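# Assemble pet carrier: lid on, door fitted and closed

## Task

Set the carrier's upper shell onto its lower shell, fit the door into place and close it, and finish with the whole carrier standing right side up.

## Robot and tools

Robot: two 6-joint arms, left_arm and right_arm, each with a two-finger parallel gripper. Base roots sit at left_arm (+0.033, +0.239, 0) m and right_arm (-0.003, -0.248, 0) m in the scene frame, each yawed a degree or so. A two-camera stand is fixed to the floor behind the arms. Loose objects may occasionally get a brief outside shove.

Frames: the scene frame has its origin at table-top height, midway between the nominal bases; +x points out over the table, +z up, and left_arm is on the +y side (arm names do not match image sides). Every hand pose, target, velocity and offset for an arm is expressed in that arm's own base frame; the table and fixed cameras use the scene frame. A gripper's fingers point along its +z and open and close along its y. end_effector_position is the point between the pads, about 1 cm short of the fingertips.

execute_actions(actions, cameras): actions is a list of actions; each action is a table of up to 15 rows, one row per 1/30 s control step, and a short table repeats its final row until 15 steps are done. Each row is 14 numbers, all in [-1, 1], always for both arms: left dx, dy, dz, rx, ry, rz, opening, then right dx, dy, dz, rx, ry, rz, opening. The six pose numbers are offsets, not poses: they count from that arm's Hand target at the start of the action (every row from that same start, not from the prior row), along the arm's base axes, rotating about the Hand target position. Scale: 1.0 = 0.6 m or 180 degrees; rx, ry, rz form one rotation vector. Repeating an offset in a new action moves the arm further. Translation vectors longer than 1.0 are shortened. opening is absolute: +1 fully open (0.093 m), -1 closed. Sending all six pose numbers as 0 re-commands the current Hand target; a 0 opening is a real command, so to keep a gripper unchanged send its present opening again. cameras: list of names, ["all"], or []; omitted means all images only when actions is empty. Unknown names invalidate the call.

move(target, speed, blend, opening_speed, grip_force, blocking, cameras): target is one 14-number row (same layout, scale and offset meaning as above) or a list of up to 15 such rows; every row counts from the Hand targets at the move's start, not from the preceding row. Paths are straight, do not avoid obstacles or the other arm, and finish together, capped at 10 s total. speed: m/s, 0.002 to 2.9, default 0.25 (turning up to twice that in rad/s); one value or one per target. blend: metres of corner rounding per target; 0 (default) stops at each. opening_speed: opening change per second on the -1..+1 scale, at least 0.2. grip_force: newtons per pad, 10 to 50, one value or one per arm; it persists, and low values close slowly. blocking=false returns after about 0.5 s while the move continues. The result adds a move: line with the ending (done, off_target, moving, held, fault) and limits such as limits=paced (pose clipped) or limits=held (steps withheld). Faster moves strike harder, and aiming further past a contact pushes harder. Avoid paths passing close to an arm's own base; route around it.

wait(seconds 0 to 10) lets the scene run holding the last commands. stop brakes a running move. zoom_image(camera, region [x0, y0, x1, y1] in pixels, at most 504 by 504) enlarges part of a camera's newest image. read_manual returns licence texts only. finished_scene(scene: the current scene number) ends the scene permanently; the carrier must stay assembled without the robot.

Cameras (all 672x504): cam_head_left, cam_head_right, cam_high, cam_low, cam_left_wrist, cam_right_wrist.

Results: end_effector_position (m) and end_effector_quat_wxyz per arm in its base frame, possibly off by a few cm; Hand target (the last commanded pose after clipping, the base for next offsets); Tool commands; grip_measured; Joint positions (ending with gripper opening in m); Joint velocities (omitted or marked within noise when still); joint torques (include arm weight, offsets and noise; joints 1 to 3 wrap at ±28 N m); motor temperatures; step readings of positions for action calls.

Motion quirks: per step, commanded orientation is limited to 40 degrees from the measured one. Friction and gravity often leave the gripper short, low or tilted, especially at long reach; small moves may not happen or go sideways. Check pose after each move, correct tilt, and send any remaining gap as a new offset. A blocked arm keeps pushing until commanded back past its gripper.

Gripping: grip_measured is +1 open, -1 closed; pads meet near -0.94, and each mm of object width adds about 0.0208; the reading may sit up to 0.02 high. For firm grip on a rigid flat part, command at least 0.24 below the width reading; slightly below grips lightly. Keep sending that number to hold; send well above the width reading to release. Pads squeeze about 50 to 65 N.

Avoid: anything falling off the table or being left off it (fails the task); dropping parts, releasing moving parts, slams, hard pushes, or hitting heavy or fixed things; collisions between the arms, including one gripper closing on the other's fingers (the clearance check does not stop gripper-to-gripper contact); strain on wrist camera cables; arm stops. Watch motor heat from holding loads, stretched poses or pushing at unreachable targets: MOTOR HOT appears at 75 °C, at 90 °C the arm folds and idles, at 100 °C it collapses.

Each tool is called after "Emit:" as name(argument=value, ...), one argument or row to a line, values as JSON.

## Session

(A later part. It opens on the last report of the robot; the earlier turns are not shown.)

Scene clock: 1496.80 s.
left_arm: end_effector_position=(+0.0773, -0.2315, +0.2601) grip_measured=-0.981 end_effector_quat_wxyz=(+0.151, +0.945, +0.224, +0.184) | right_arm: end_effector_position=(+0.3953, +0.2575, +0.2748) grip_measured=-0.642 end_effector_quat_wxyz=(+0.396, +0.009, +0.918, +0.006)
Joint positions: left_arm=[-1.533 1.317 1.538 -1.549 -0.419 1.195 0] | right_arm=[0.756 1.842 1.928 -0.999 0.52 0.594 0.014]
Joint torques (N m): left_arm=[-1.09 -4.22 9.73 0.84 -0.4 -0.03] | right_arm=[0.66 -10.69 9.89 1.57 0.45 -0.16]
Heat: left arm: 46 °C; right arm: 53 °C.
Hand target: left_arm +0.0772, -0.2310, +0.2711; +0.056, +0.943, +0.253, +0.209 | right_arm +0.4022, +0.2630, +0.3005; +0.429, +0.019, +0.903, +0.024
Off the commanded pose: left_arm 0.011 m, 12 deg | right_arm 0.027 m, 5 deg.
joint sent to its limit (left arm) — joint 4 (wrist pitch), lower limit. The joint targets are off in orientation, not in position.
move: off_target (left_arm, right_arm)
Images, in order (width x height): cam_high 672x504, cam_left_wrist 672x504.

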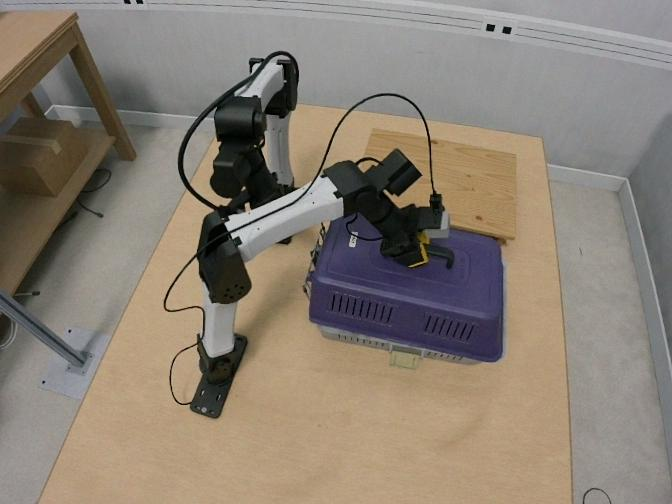

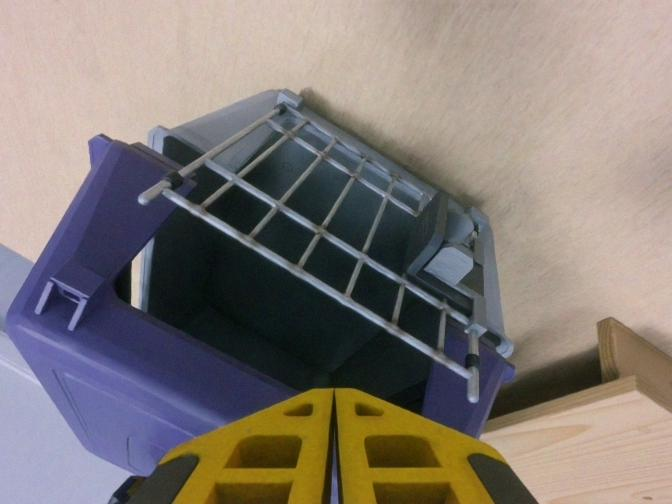

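Emit:
move(
  target=[0,0,0,0,0,0,-1,0.009,0.009,0,0.01,-0.01,0.002,-1],
  speed=0.04,
  cameras=["cam_left_wrist","cam_high","cam_low"],
)

Emit:
zoom_image(
  camera="cam_left_wrist",
  region=[80, 50, 540, 450],
)

Emit:
zoom_image(
  camera="cam_high",
  region=[300, 200, 520, 380],
)

Emit:
zoom_image(
  camera="cam_low",
  region=[280, 190, 440, 320],
)

Scene clock: 1511.27 s.
left_arm: end_effector_position=(+0.0773, -0.2315, +0.2601) grip_measured=-0.981 end_effector_quat_wxyz=(+0.151, +0.945, +0.224, +0.184) | right_arm: end_effector_position=(+0.4020, +0.2638, +0.2823) grip_measured=-0.642 end_effector_quat_wxyz=(+0.414, +0.016, +0.910, +0.023)
Joint positions: left_arm=[-1.533 1.317 1.538 -1.549 -0.419 1.195 0] | right_arm=[0.756 1.842 1.928 -0.945 0.52 0.593 0.014]
Joint torques (N m): left_arm=[-1.1 -4.22 9.73 0.84 -0.4 -0.03] | right_arm=[0.53 -11.37 6.94 1.85 0.39 -0.21]
Motor temperatures (°C): left_arm=[28 31 46 29 28 27 25] | right_arm=[27 53 51 34 24 27 28]
Heat: left arm: 46 °C; right arm: 53 °C.
Hand target: left_arm +0.0772, -0.2310, +0.2711; +0.056, +0.943, +0.253, +0.209 | right_arm +0.4076, +0.2684, +0.3005; +0.442, +0.022, +0.896, +0.040
Off the commanded pose: left_arm 0.011 m, 12 deg | right_arm 0.020 m, 4 deg.
joint sent to its limit (left arm) — joint 4 (wrist pitch), lower limit. The joint targets are off in orientation, not in position.
move: off_target (left_arm, right_arm)
Images, in order (width x height): cam_high 672x504, cam_low 672x504, cam_left_wrist 672x504.

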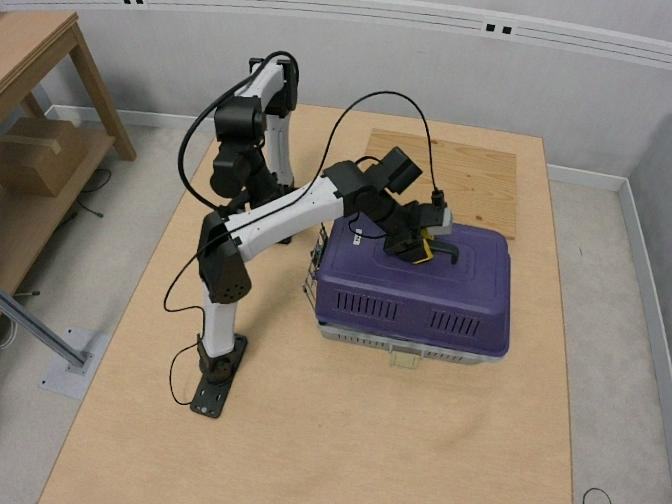

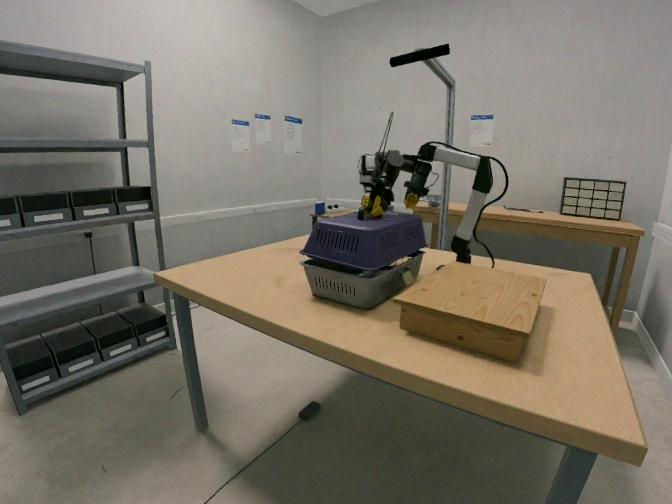

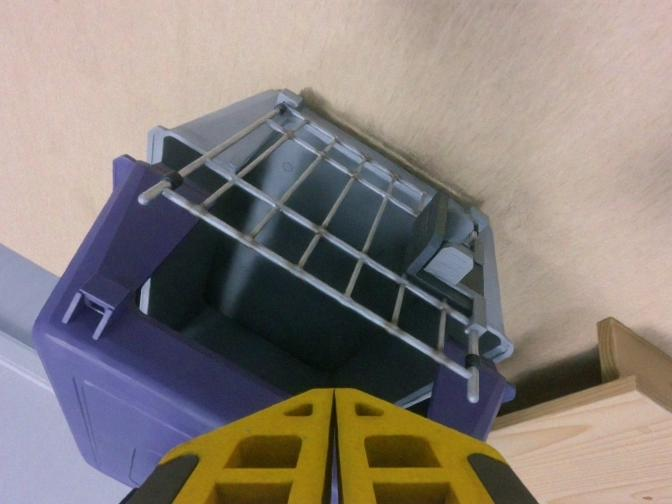

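Scaled by 1.096 from the camera's 672x504 image, which has a finer 960x720 frame.

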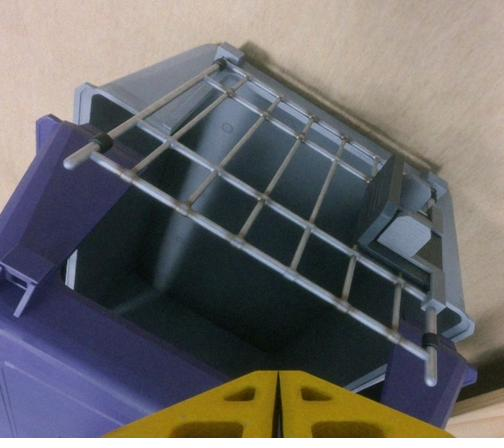

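Scaled by 2.291 from the camera's 672x504 image, which has a finer 960x720 frame.

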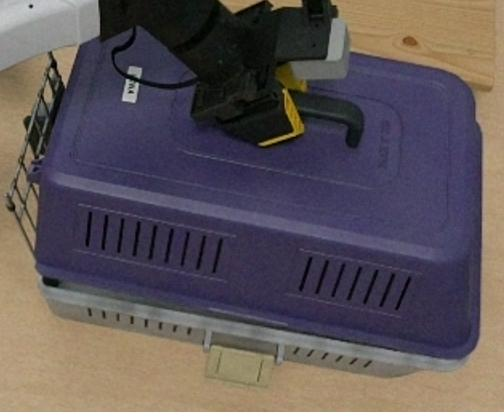

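Scaled by 3.150 from the camera's 672x504 image, which has a finer 960x720 frame.

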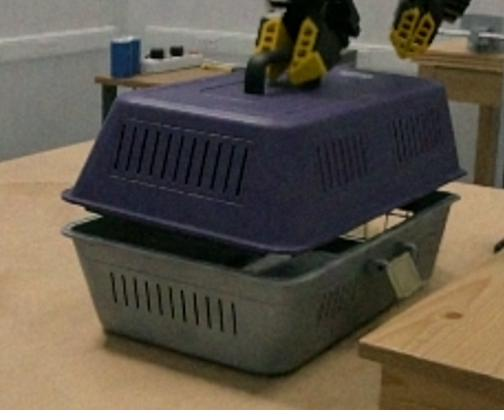

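Emit:
move(
  target=[
    [0,0,0,0,0,0,-1,-0.006,-0.001,-0.03,0,0,0,-1],
    [0,0,0,0,0,0,-1,-0.010,-0.005,-0.055,0,0.006,0,-1],
  ],
  speed=0.03,
  cameras=["cam_left_wrist","cam_high","cam_low"],
)

Emit:
zoom_image(
  camera="cam_left_wrist",
  region=[80, 50, 540, 450],
)

Emit:
zoom_image(
  camera="cam_high",
  region=[300, 200, 520, 380],
)

Emit:
zoom_image(
  camera="cam_low",
  region=[280, 190, 440, 320],
)

Scene clock: 1536.40 s.
left_arm: end_effector_position=(+0.0773, -0.2315, +0.2601) grip_measured=-0.981 end_effector_quat_wxyz=(+0.151, +0.945, +0.224, +0.184) | right_arm: end_effector_position=(+0.4028, +0.2631, +0.2574) grip_measured=-0.642 end_effector_quat_wxyz=(+0.422, +0.015, +0.906, +0.023)
Joint positions: left_arm=[-1.533 1.317 1.538 -1.549 -0.419 1.195 0] | right_arm=[0.756 1.8 1.76 -0.8 0.527 0.583 0.014]
Joint torques (N m): left_arm=[-1.1 -4.22 9.73 0.84 -0.4 -0.03] | right_arm=[0.64 -11.79 5.78 1.61 0.24 0.02]
Motor temperatures (°C): left_arm=[28 31 46 29 28 27 25] | right_arm=[27 55 51 34 24 27 28]
Heat: left arm: 46 °C; right arm: 55 °C.
Hand target: left_arm +0.0772, -0.2310, +0.2711; +0.056, +0.943, +0.253, +0.209 | right_arm +0.4016, +0.2653, +0.2673; +0.434, +0.023, +0.900, +0.040
Off the commanded pose: left_arm 0.011 m, 12 deg | right_arm 0.010 m, 3 deg.
joint sent to its limit (left arm) — joint 4 (wrist pitch), lower limit. The joint targets are off in orientation, not in position.
move: off_target (left_arm, right_arm)
Images, in order (width x height): cam_high 672x504, cam_low 672x504, cam_left_wrist 672x504.

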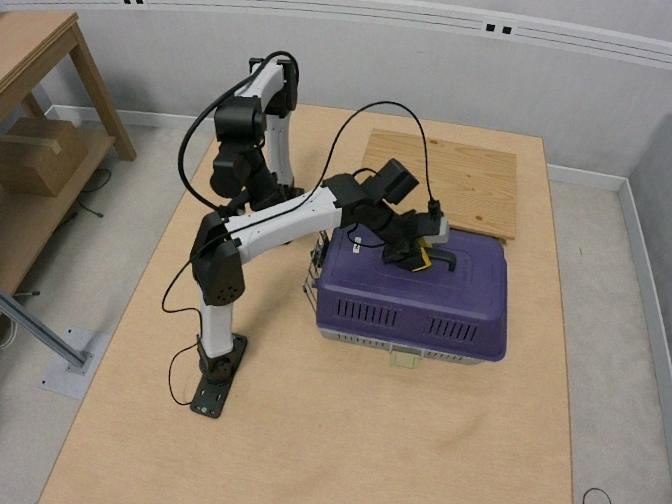

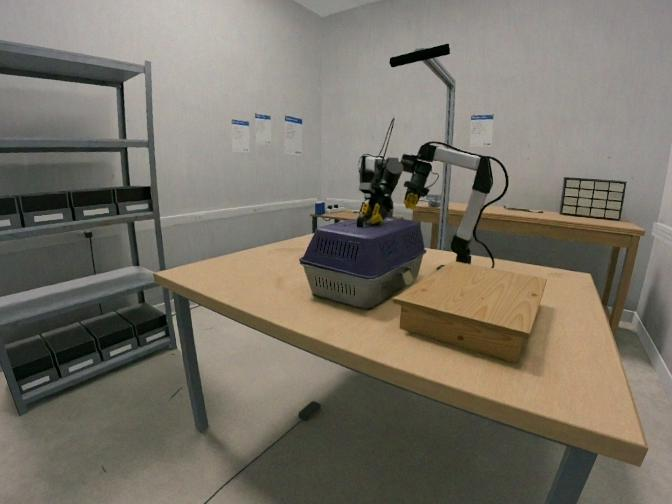

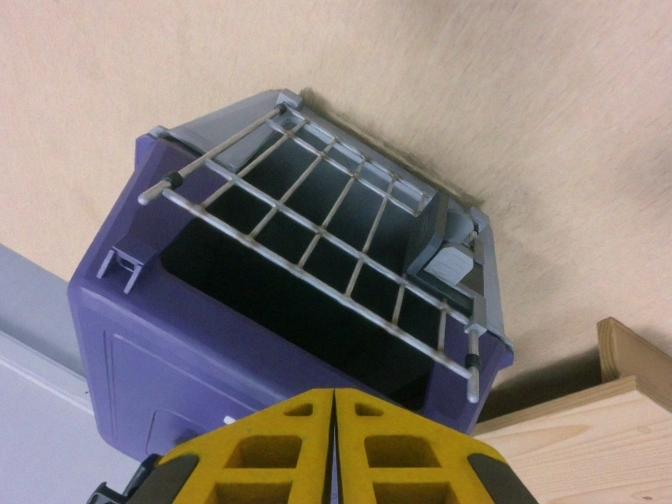

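Scaled by 1.096 from the camera's 672x504 image, which has a finer 960x720 frame.

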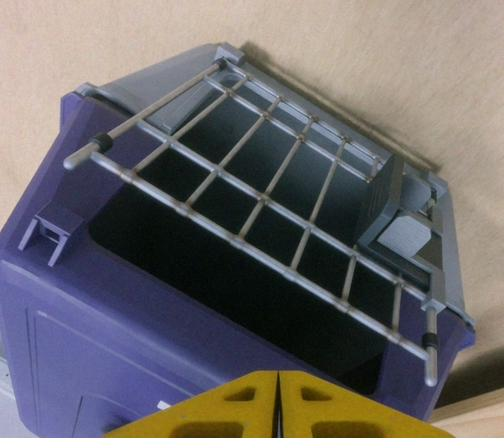

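Scaled by 2.291 from the camera's 672x504 image, which has a finer 960x720 frame.

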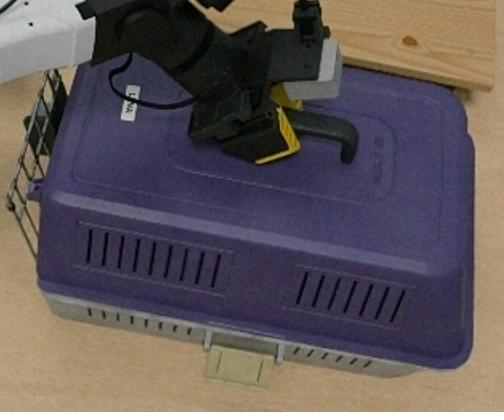

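Scaled by 3.150 from the camera's 672x504 image, which has a finer 960x720 frame.

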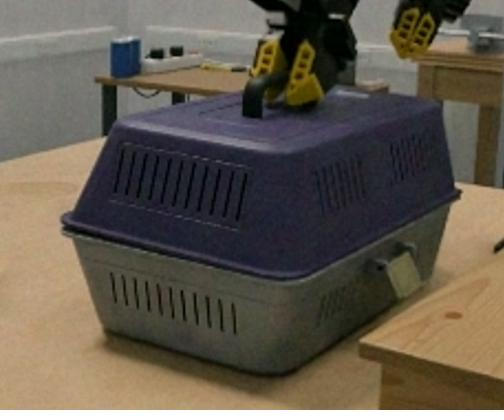

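Emit:
move(
  target=[0,0,0,0,0,0,-1,-0.004,0.006,-0.03,-0.004,0.012,0,-1],
  speed=0.03,
  cameras=["cam_left_wrist","cam_high","cam_low"],
)

Emit:
zoom_image(
  camera="cam_left_wrist",
  region=[80, 50, 540, 450],
)

Emit:
zoom_image(
  camera="cam_high",
  region=[300, 200, 520, 380],
)

Emit:
zoom_image(
  camera="cam_low",
  region=[280, 190, 440, 320],
)

Scene clock: 1547.07 s.
left_arm: end_effector_position=(+0.0773, -0.2315, +0.2601) grip_measured=-0.981 end_effector_quat_wxyz=(+0.151, +0.945, +0.224, +0.184) | right_arm: end_effector_position=(+0.4034, +0.2635, +0.2557) grip_measured=-0.642 end_effector_quat_wxyz=(+0.422, +0.015, +0.906, +0.024)
Joint positions: left_arm=[-1.533 1.317 1.538 -1.549 -0.419 1.195 0] | right_arm=[0.756 1.8 1.752 -0.79 0.528 0.583 0.014]
Joint torques (N m): left_arm=[-1.1 -4.21 9.73 0.84 -0.4 -0.03] | right_arm=[1.2 -10.02 5 1.45 0.16 0.22]
Motor temperatures (°C): left_arm=[28 31 46 29 28 27 25] | right_arm=[27 57 50 35 24 27 28]
Heat: left arm: 46 °C; right arm: 57 °C.
Hand target: left_arm +0.0772, -0.2310, +0.2711; +0.056, +0.943, +0.253, +0.209 | right_arm +0.3993, +0.2690, +0.2494; +0.417, +0.021, +0.908, +0.034
Off the commanded pose: left_arm 0.011 m, 12 deg | right_arm 0.009 m, 1 deg.
joint sent to its limit (left arm) — joint 4 (wrist pitch), lower limit. The joint targets are off in orientation, not in position.
move: off_target (left_arm)
Images, in order (width x height): cam_high 672x504, cam_low 672x504, cam_left_wrist 672x504.

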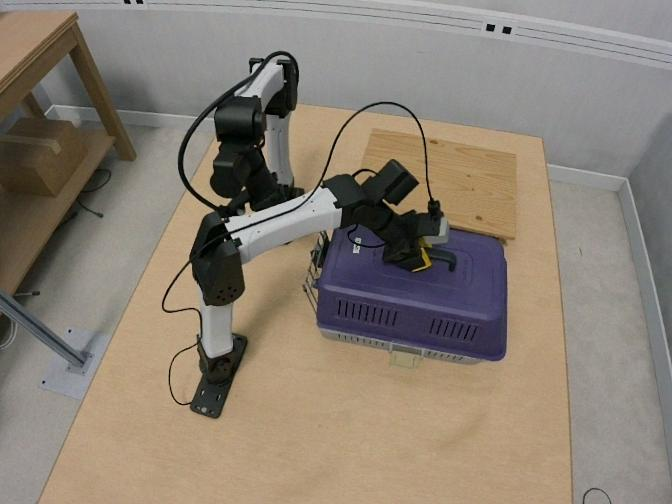

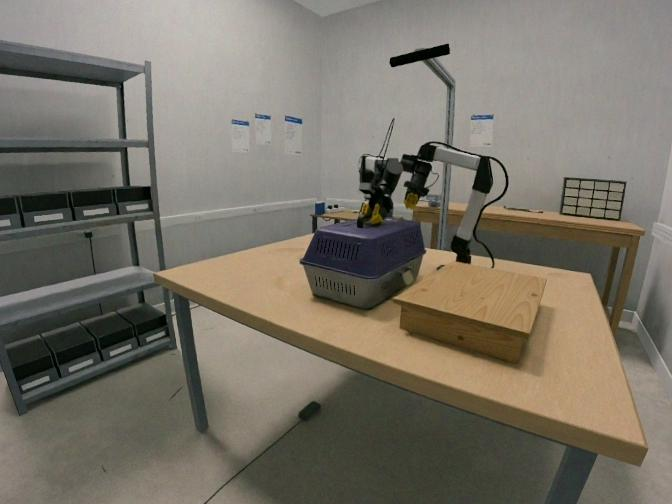

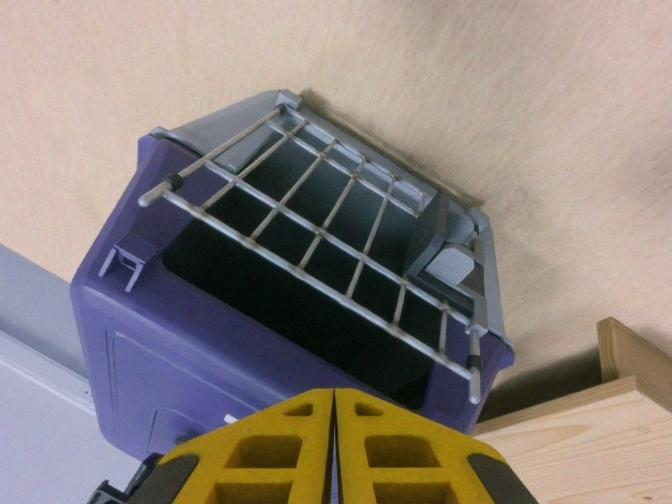

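Scaled by 1.096 from the camera's 672x504 image, which has a finer 960x720 frame.

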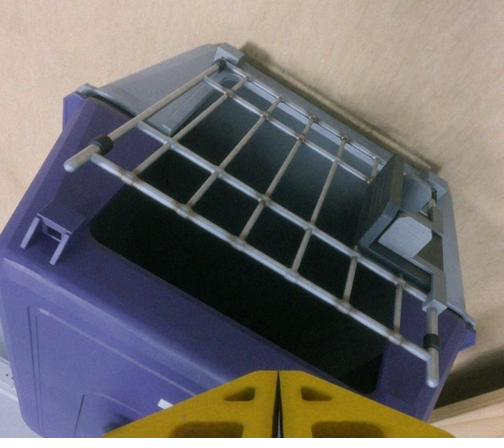

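Scaled by 2.291 from the camera's 672x504 image, which has a finer 960x720 frame.

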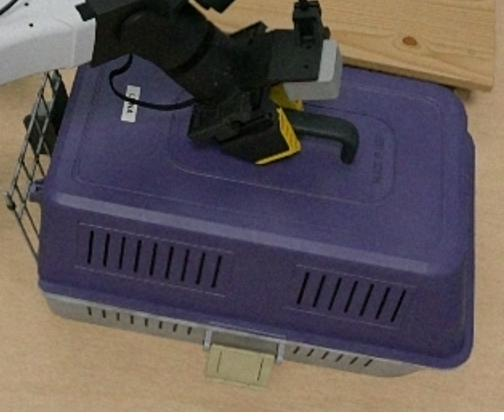

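Scaled by 3.150 from the camera's 672x504 image, which has a finer 960x720 frame.

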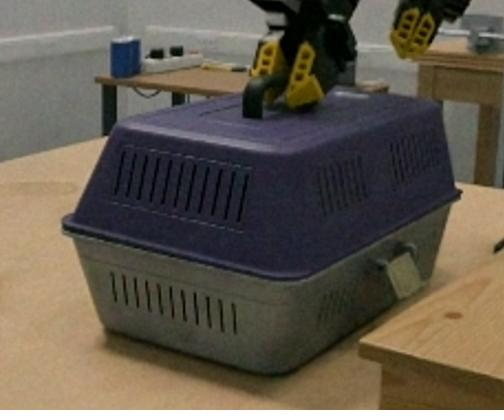

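Emit:
move(
  target=[0,0,0,0,0,0,-1,0.016,-0.001,0.125,0.004,-0.0215,0.002,-1],
  speed=0.06,
  cameras=["cam_low"],
)

Emit:
move(
  target=[
    [0.005,0.13,-0.18,0,0,0,-1,0,0,0,0,0,0,-1],
    [0.09,0.08,-0.18,0,0,0,-1,0,0,0,0,0,0,-1],
    [0.13,0.08,-0.175,0,0,0,-1,0,0,0,0,0,0,-1],
  ],
  speed=[0.2,0.12,0.05],
  blend=[0.02,0.01,0],
  cameras=["cam_high","cam_low","cam_left_wrist"],
)

Emit:
zoom_image(
  camera="cam_high",
  region=[290, 200, 370, 350],
)

Scene clock: 1575.43 s.
left_arm: end_effector_position=(+0.0773, -0.2315, +0.2601) grip_measured=-0.981 end_effector_quat_wxyz=(+0.151, +0.945, +0.224, +0.184) | right_arm: end_effector_position=(+0.4021, +0.2650, +0.2984) grip_measured=-0.642 end_effector_quat_wxyz=(+0.414, +0.010, +0.910, +0.024)
Joint positions: left_arm=[-1.533 1.317 1.538 -1.549 -0.419 1.195 0] | right_arm=[0.756 1.866 2.027 -1.012 0.514 0.58 0.014]
Joint torques (N m): left_arm=[-1.1 -4.22 9.74 0.84 -0.4 -0.03] | right_arm=[0.42 -10.89 9.59 1.69 0.43 -0.2]
Motor temperatures (°C): left_arm=[28 31 46 29 28 27 25] | right_arm=[27 58 46 33 24 27 28]
Heat: left arm: 46 °C; right arm: 58 °C.
Hand target: left_arm +0.0772, -0.2310, +0.2711; +0.056, +0.943, +0.253, +0.209 | right_arm +0.4089, +0.2685, +0.3244; +0.447, +0.020, +0.893, +0.042
Off the commanded pose: left_arm 0.011 m, 12 deg | right_arm 0.027 m, 5 deg.
joint sent to its limit (left arm) — joint 4 (wrist pitch), lower limit. The joint targets are off in orientation, not in position.
move: off_target (left_arm, right_arm)
Images, in order (width x height): cam_low 672x504.

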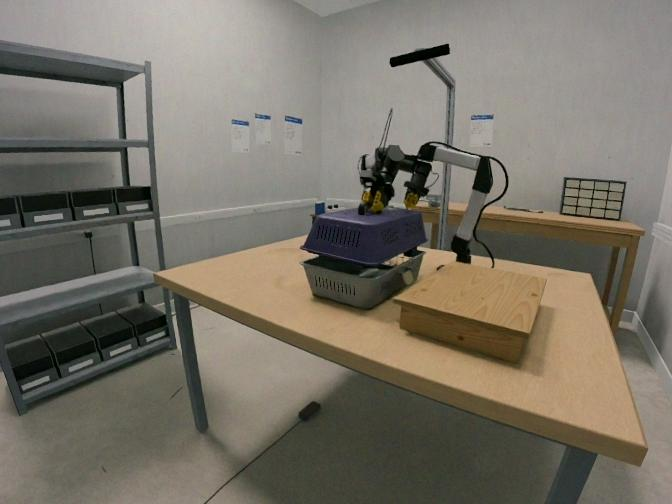

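Scene clock: 1577.77 s.
left_arm: end_effector_position=(+0.1509, -0.1735, +0.1582) grip_measured=-0.981 end_effector_quat_wxyz=(+0.037, +0.944, +0.251, +0.211) | right_arm: end_effector_position=(+0.4020, +0.2649, +0.2983) grip_measured=-0.642 end_effector_quat_wxyz=(+0.414, +0.009, +0.910, +0.023)
Joint positions: left_arm=[-1.149 1.24 1.084 -1.263 -0.407 1.503 0] | right_arm=[0.756 1.866 2.027 -1.013 0.514 0.579 0.014]
Joint torques (N m): left_arm=[0.62 -2.44 11.02 0.89 -0.09 0.17] | right_arm=[0.4 -10.89 9.59 1.71 0.43 -0.2]
Motor temperatures (°C): left_arm=[28 31 46 29 28 27 25] | right_arm=[27 58 47 33 24 27 28]
Heat: left arm: 46 °C; right arm: 58 °C.
Hand target: left_arm +0.1552, -0.1830, +0.1661; +0.056, +0.943, +0.253, +0.209 | right_arm +0.4088, +0.2684, +0.3243; +0.447, +0.019, +0.893, +0.042
Off the commanded pose: left_arm 0.013 m, 2 deg | right_arm 0.027 m, 5 deg.
move: off_target (left_arm, right_arm)
Images, in order (width x height): cam_high 672x504, cam_low 672x504, cam_left_wrist 672x504.

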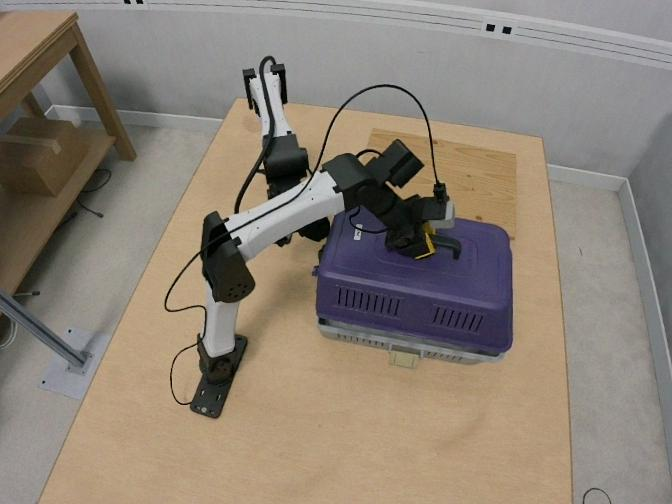

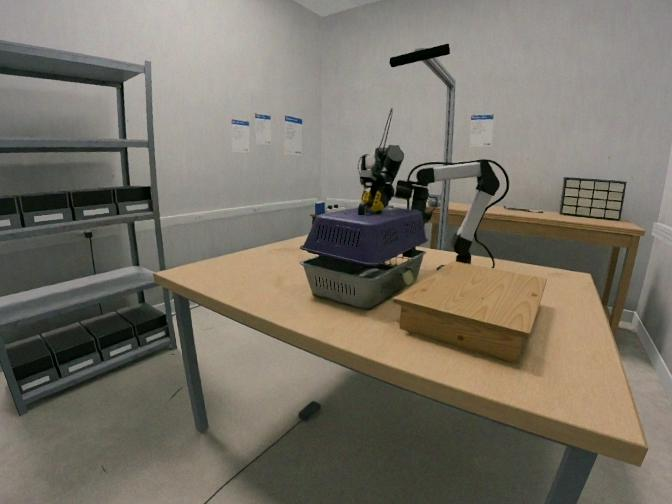

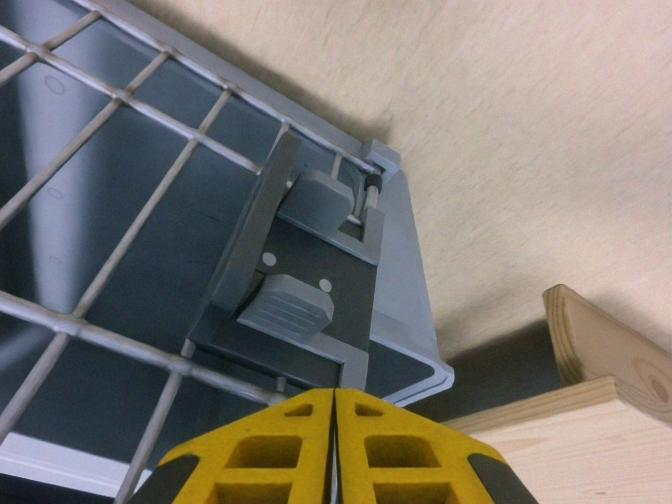

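Scaled by 3.360 from the camera's 672x504 image, which has a finer 960x720 frame.

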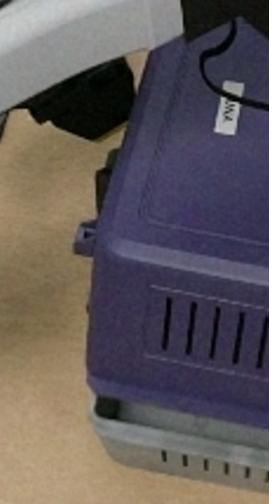

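Emit:
move(
  target=[0,0,0,0,0,0,-1,-0.002,-0.001,-0.045,0,0.002,0,-1],
  speed=0.04,
  cameras=["cam_high"],
)

Emit:
zoom_image(
  camera="cam_high",
  region=[290, 200, 370, 350],
)

Emit:
move(
  target=[0,0,0,0,0,0,-1,-0.006,-0.004,-0.035,0,0.006,0,-1],
  speed=0.03,
  cameras=["cam_high","cam_low","cam_left_wrist","cam_head_left"],
)

Emit:
zoom_image(
  camera="cam_high",
  region=[290, 200, 370, 350],
)

Emit:
zoom_image(
  camera="cam_low",
  region=[280, 190, 440, 320],
)

Emit:
zoom_image(
  camera="cam_head_left",
  region=[340, 220, 420, 300],
)

Scene clock: 1593.20 s.
left_arm: end_effector_position=(+0.1507, -0.1738, +0.1581) grip_measured=-0.981 end_effector_quat_wxyz=(+0.038, +0.944, +0.251, +0.210) | right_arm: end_effector_position=(+0.4057, +0.2684, +0.2642) grip_measured=-0.642 end_effector_quat_wxyz=(+0.405, +0.006, +0.914, +0.015)
Joint positions: left_arm=[-1.149 1.24 1.084 -1.263 -0.405 1.504 0] | right_arm=[0.756 1.862 1.894 -0.911 0.514 0.58 0.014]
Joint torques (N m): left_arm=[0.62 -2.44 11 0.89 -0.13 0.19] | right_arm=[0.36 -14.68 6.75 1.79 0.4 -0.16]
Motor temperatures (°C): left_arm=[28 31 47 29 28 27 25] | right_arm=[27 60 48 33 24 27 28]
Heat: left arm: 47 °C; right arm: 60 °C.
Hand target: left_arm +0.1552, -0.1830, +0.1661; +0.056, +0.943, +0.253, +0.209 | right_arm +0.4077, +0.2678, +0.2973; +0.444, +0.020, +0.895, +0.041
Off the commanded pose: left_arm 0.013 m, 2 deg | right_arm 0.033 m, 6 deg.
move: off_target (left_arm, right_arm)
Images, in order (width x height): cam_high 672x504.

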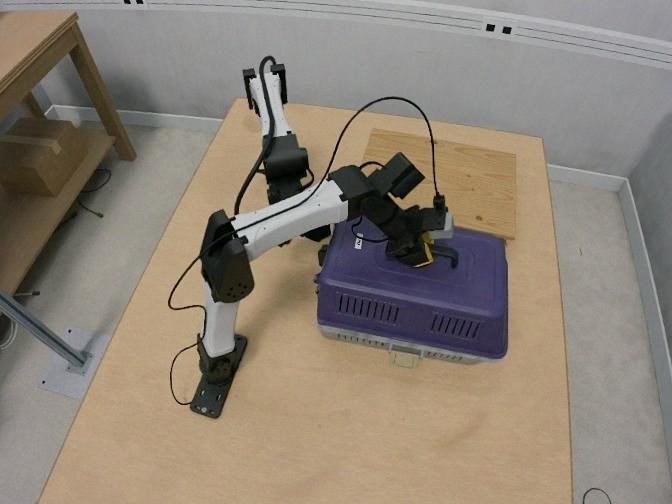

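Scaled by 3.360 from the camera's 672x504 image, which has a finer 960x720 frame.

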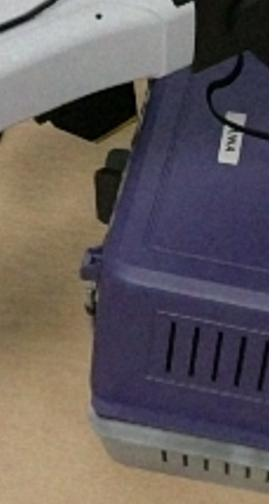

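Scene clock: 1594.27 s.
left_arm: end_effector_position=(+0.1506, -0.1738, +0.1581) grip_measured=-0.981 end_effector_quat_wxyz=(+0.038, +0.944, +0.251, +0.210) | right_arm: end_effector_position=(+0.4045, +0.2657, +0.2599) grip_measured=-0.642 end_effector_quat_wxyz=(+0.418, +0.012, +0.908, +0.023)
Joint positions: left_arm=[-1.149 1.24 1.084 -1.263 -0.404 1.504 0] | right_arm=[0.755 1.818 1.799 -0.827 0.52 0.58 0.014]
Joint torques (N m): left_arm=[0.64 -2.43 11 0.89 -0.1 0.19] | right_arm=[0.24 -12.82 6.08 1.63 0.26 -0.08]
Motor temperatures (°C): left_arm=[28 31 47 29 28 27 25] | right_arm=[27 61 48 33 24 27 28]
Heat: left arm: 47 °C; right arm: 61 °C.
Hand target: left_arm +0.1552, -0.1830, +0.1661; +0.056, +0.943, +0.253, +0.209 | right_arm +0.4041, +0.2654, +0.2763; +0.436, +0.020, +0.899, +0.041
Off the commanded pose: left_arm 0.013 m, 2 deg | right_arm 0.016 m, 3 deg.
move: off_target (left_arm, right_arm)
Images, in order (width x height): cam_head_left 672x504, cam_high 672x504, cam_low 672x504, cam_left_wrist 672x504.

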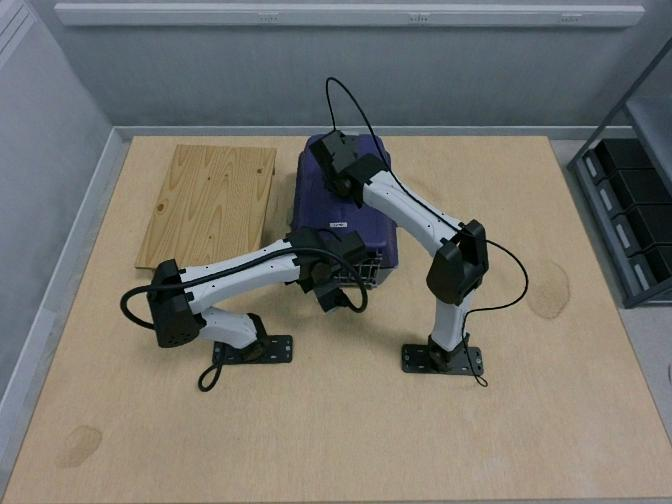

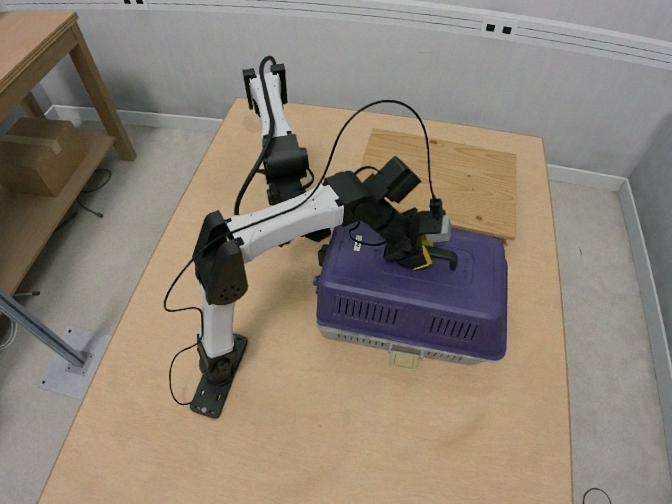

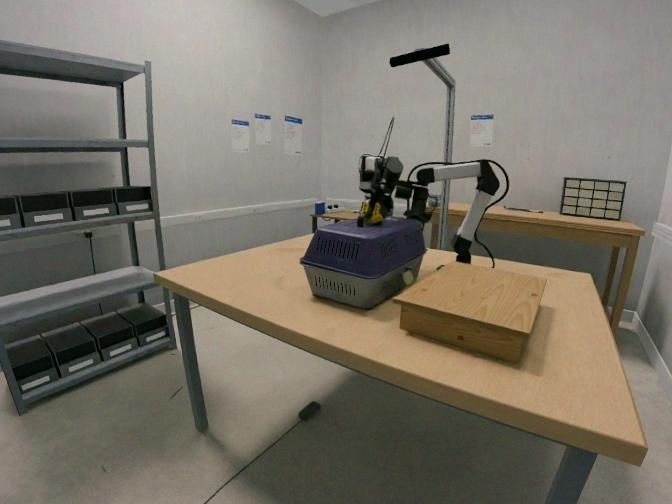

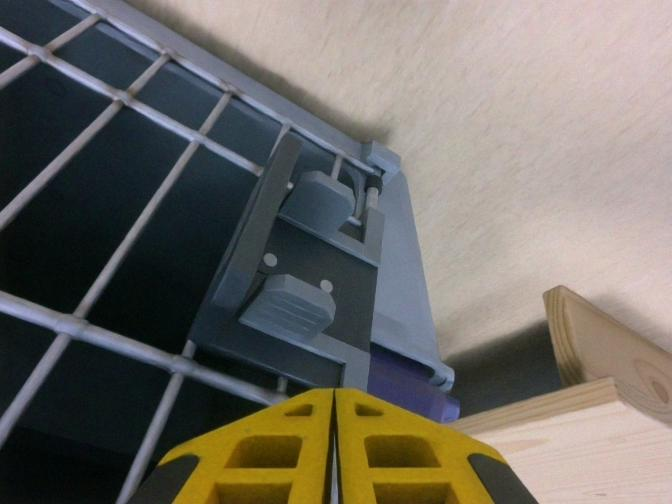

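Scaled by 3.360 from the camera's 672x504 image, which has a finer 960x720 frame.

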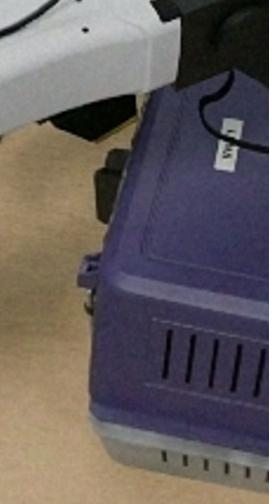

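Scaled by 3.150 from the camera's 672x504 image, which has a finer 960x720 frame.

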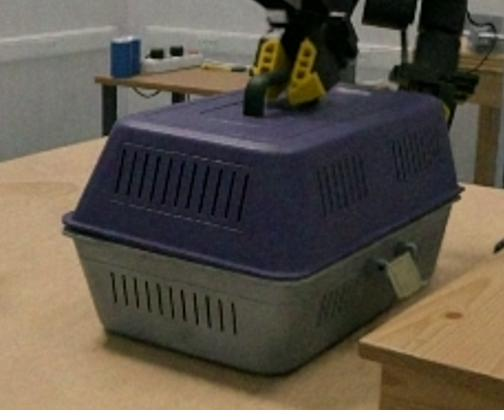

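Scaled by 6.300 from the camera's 672x504 image, which has a finer 960x720 frame.

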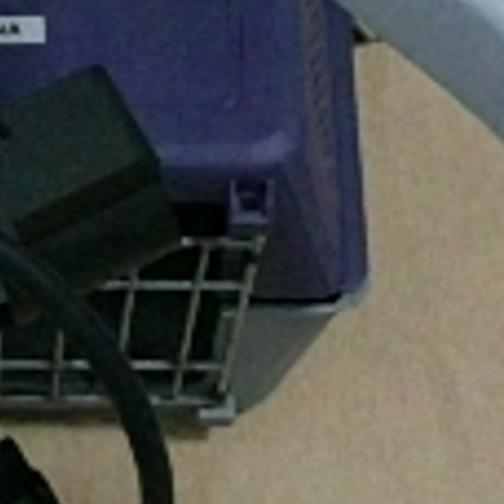

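Emit:
move(
  target=[0,0,0,0,0,0,-1,0,0,-0.03,0,0.012,0,-1],
  speed=0.03,
  cameras=["cam_high","cam_low","cam_head_left"],
)

Emit:
zoom_image(
  camera="cam_high",
  region=[290, 200, 370, 350],
)

Emit:
zoom_image(
  camera="cam_low",
  region=[280, 190, 440, 320],
)

Emit:
zoom_image(
  camera="cam_head_left",
  region=[340, 220, 420, 300],
)

Scene clock: 1605.43 s.
left_arm: end_effector_position=(+0.1506, -0.1738, +0.1581) grip_measured=-0.981 end_effector_quat_wxyz=(+0.038, +0.944, +0.251, +0.210) | right_arm: end_effector_position=(+0.4048, +0.2640, +0.2576) grip_measured=-0.642 end_effector_quat_wxyz=(+0.419, +0.016, +0.908, +0.027)
Joint positions: left_arm=[-1.149 1.24 1.084 -1.263 -0.404 1.504 0] | right_arm=[0.75 1.808 1.774 -0.806 0.515 0.585 0.014]
Joint torques (N m): left_arm=[0.64 -2.43 11 0.89 -0.1 0.19] | right_arm=[0.08 -10.93 5.38 1.51 0.09 0.02]
Motor temperatures (°C): left_arm=[28 30 48 29 28 27 25] | right_arm=[27 60 48 34 24 27 28]
Heat: left arm: 48 °C; right arm: 60 °C.
Hand target: left_arm +0.1552, -0.1830, +0.1661; +0.056, +0.943, +0.253, +0.209 | right_arm +0.4040, +0.2656, +0.2584; +0.419, +0.021, +0.907, +0.041
Off the commanded pose: left_arm 0.013 m, 2 deg | right_arm 0.002 m, 2 deg.
move: off_target (left_arm)
Images, in order (width x height): cam_head_left 672x504, cam_high 672x504, cam_low 672x504.

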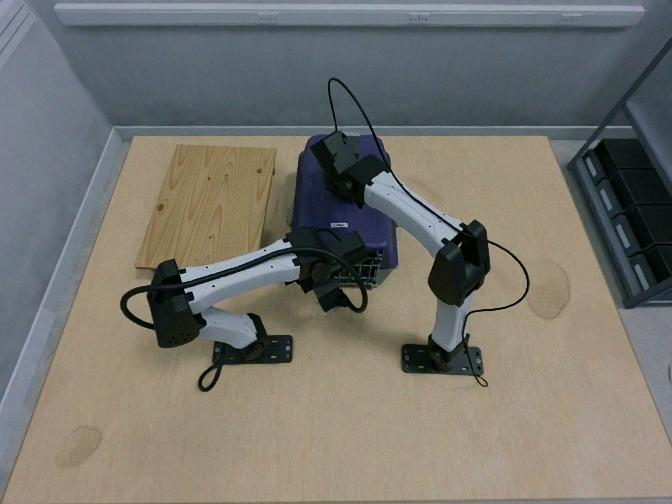

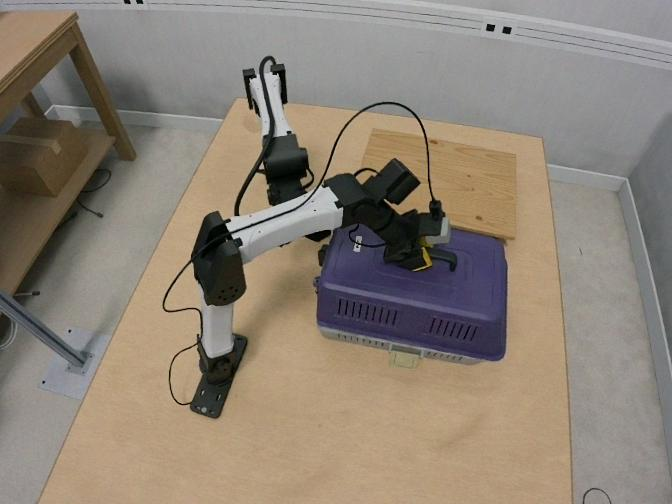

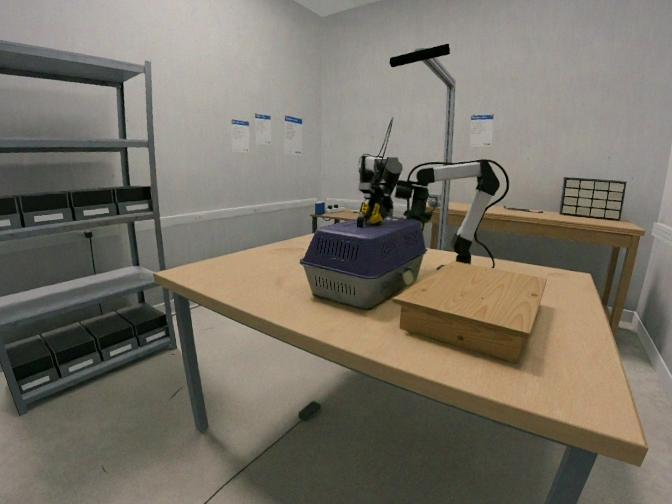

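Scaled by 3.360 from the camera's 672x504 image, which has a finer 960x720 frame.

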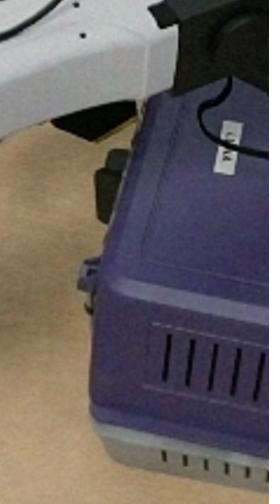

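Scaled by 3.150 from the camera's 672x504 image, which has a finer 960x720 frame.

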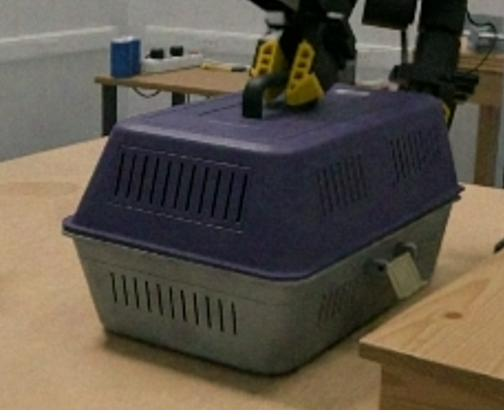

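Scaled by 6.300 from the camera's 672x504 image, which has a finer 960x720 frame.

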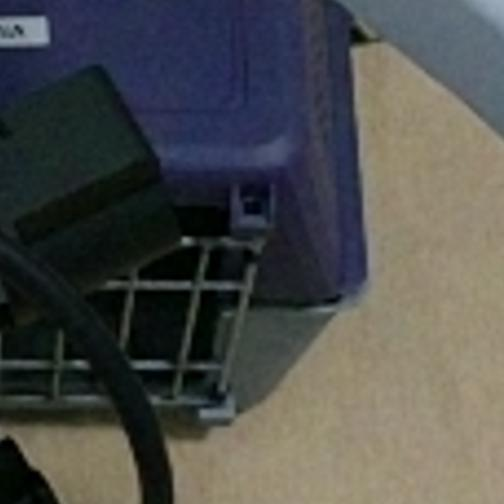

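Emit:
move(
  target=[0,0,0,0,0,0,-1,0,0,-0.015,-0.004,0.004,-0.002,-1],
  speed=0.03,
)

Emit:
move(
  target=[
    [-0.05,0,0,0,0,0,-1,0,0,0,0,0,0,-1],
    [-0.13,-0.08,0.175,0,0,0,-1,0,0,0,0,0,0,-1],
  ],
  speed=[0.03,0.15],
  cameras=["cam_left_wrist","cam_head_left","cam_high"],
)

Emit:
zoom_image(
  camera="cam_left_wrist",
  region=[80, 50, 540, 450],
)

Emit:
zoom_image(
  camera="cam_high",
  region=[290, 200, 370, 350],
)

Scene clock: 1618.67 s.
left_arm: end_effector_position=(+0.1506, -0.1738, +0.1581) grip_measured=-0.981 end_effector_quat_wxyz=(+0.038, +0.944, +0.251, +0.210) | right_arm: end_effector_position=(+0.4047, +0.2638, +0.2567) grip_measured=-0.642 end_effector_quat_wxyz=(+0.419, +0.017, +0.907, +0.028)
Joint positions: left_arm=[-1.149 1.24 1.084 -1.263 -0.404 1.504 0] | right_arm=[0.75 1.805 1.765 -0.798 0.515 0.587 0.014]
Joint torques (N m): left_arm=[0.64 -2.43 11 0.89 -0.1 0.19] | right_arm=[0.23 -9.83 4.94 1.49 0.13 0.07]
Motor temperatures (°C): left_arm=[28 30 48 29 28 27 25] | right_arm=[27 58 47 34 24 27 28]
Heat: left arm: 48 °C; right arm: 58 °C.
Hand target: left_arm +0.1552, -0.1830, +0.1661; +0.056, +0.943, +0.253, +0.209 | right_arm +0.4040, +0.2655, +0.2493; +0.413, +0.021, +0.910, +0.034
Off the commanded pose: left_arm 0.013 m, 2 deg | right_arm 0.008 m, 1 deg.
move: off_target (left_arm)

Scene clock: 1621.33 s.
left_arm: end_effector_position=(+0.0773, -0.2316, +0.2601) grip_measured=-0.981 end_effector_quat_wxyz=(+0.152, +0.945, +0.223, +0.184) | right_arm: end_effector_position=(+0.4047, +0.2638, +0.2567) grip_measured=-0.642 end_effector_quat_wxyz=(+0.419, +0.017, +0.907, +0.028)
Joint positions: left_arm=[-1.534 1.317 1.538 -1.549 -0.419 1.196 0] | right_arm=[0.75 1.805 1.765 -0.798 0.515 0.587 0.014]
Joint torques (N m): left_arm=[-1.11 -4.22 9.72 0.81 -0.4 -0.05] | right_arm=[0.23 -9.84 4.97 1.46 0.13 0.07]
Motor temperatures (°C): left_arm=[28 30 48 29 28 27 25] | right_arm=[27 58 47 34 24 27 28]
Heat: left arm: 48 °C; right arm: 58 °C.
Hand target: left_arm +0.0771, -0.2309, +0.2711; +0.056, +0.943, +0.253, +0.209 | right_arm +0.4040, +0.2655, +0.2493; +0.413, +0.021, +0.910, +0.034
Off the commanded pose: left_arm 0.011 m, 12 deg | right_arm 0.008 m, 1 deg.
joint sent to its limit (left arm) — joint 4 (wrist pitch), lower limit. The joint targets are off in orientation, not in position.
move: off_target (left_arm)
Images, in order (width x height): cam_head_left 672x504, cam_high 672x504, cam_left_wrist 672x504.

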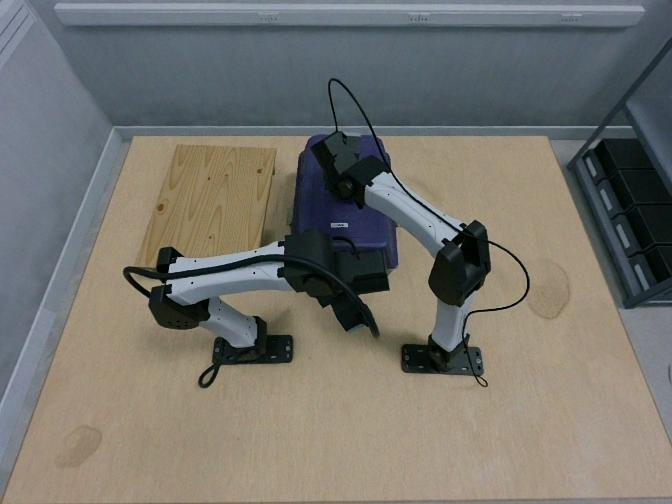

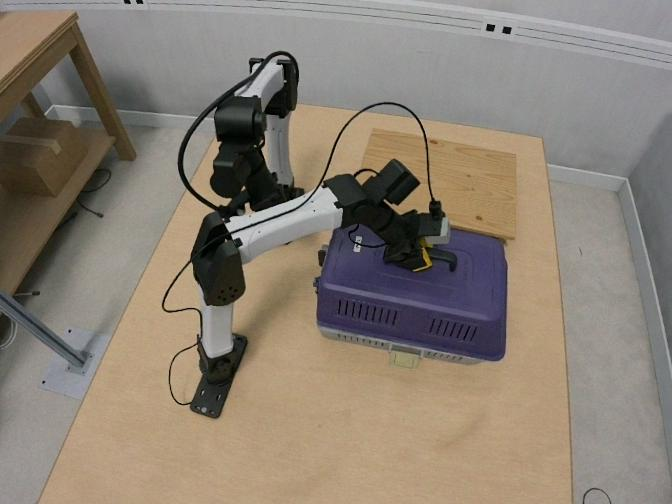

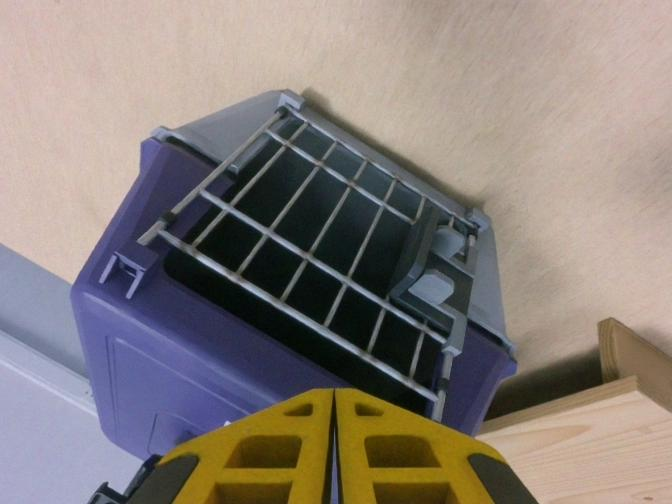

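Scaled by 1.096 from the camera's 672x504 image, which has a finer 960x720 frame.

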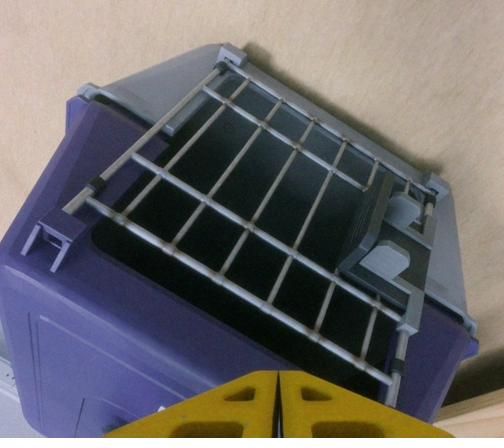

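Scaled by 3.360 from the camera's 672x504 image, which has a finer 960x720 frame.

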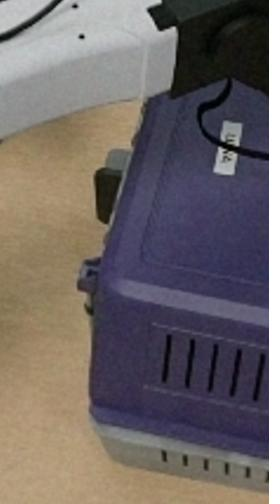

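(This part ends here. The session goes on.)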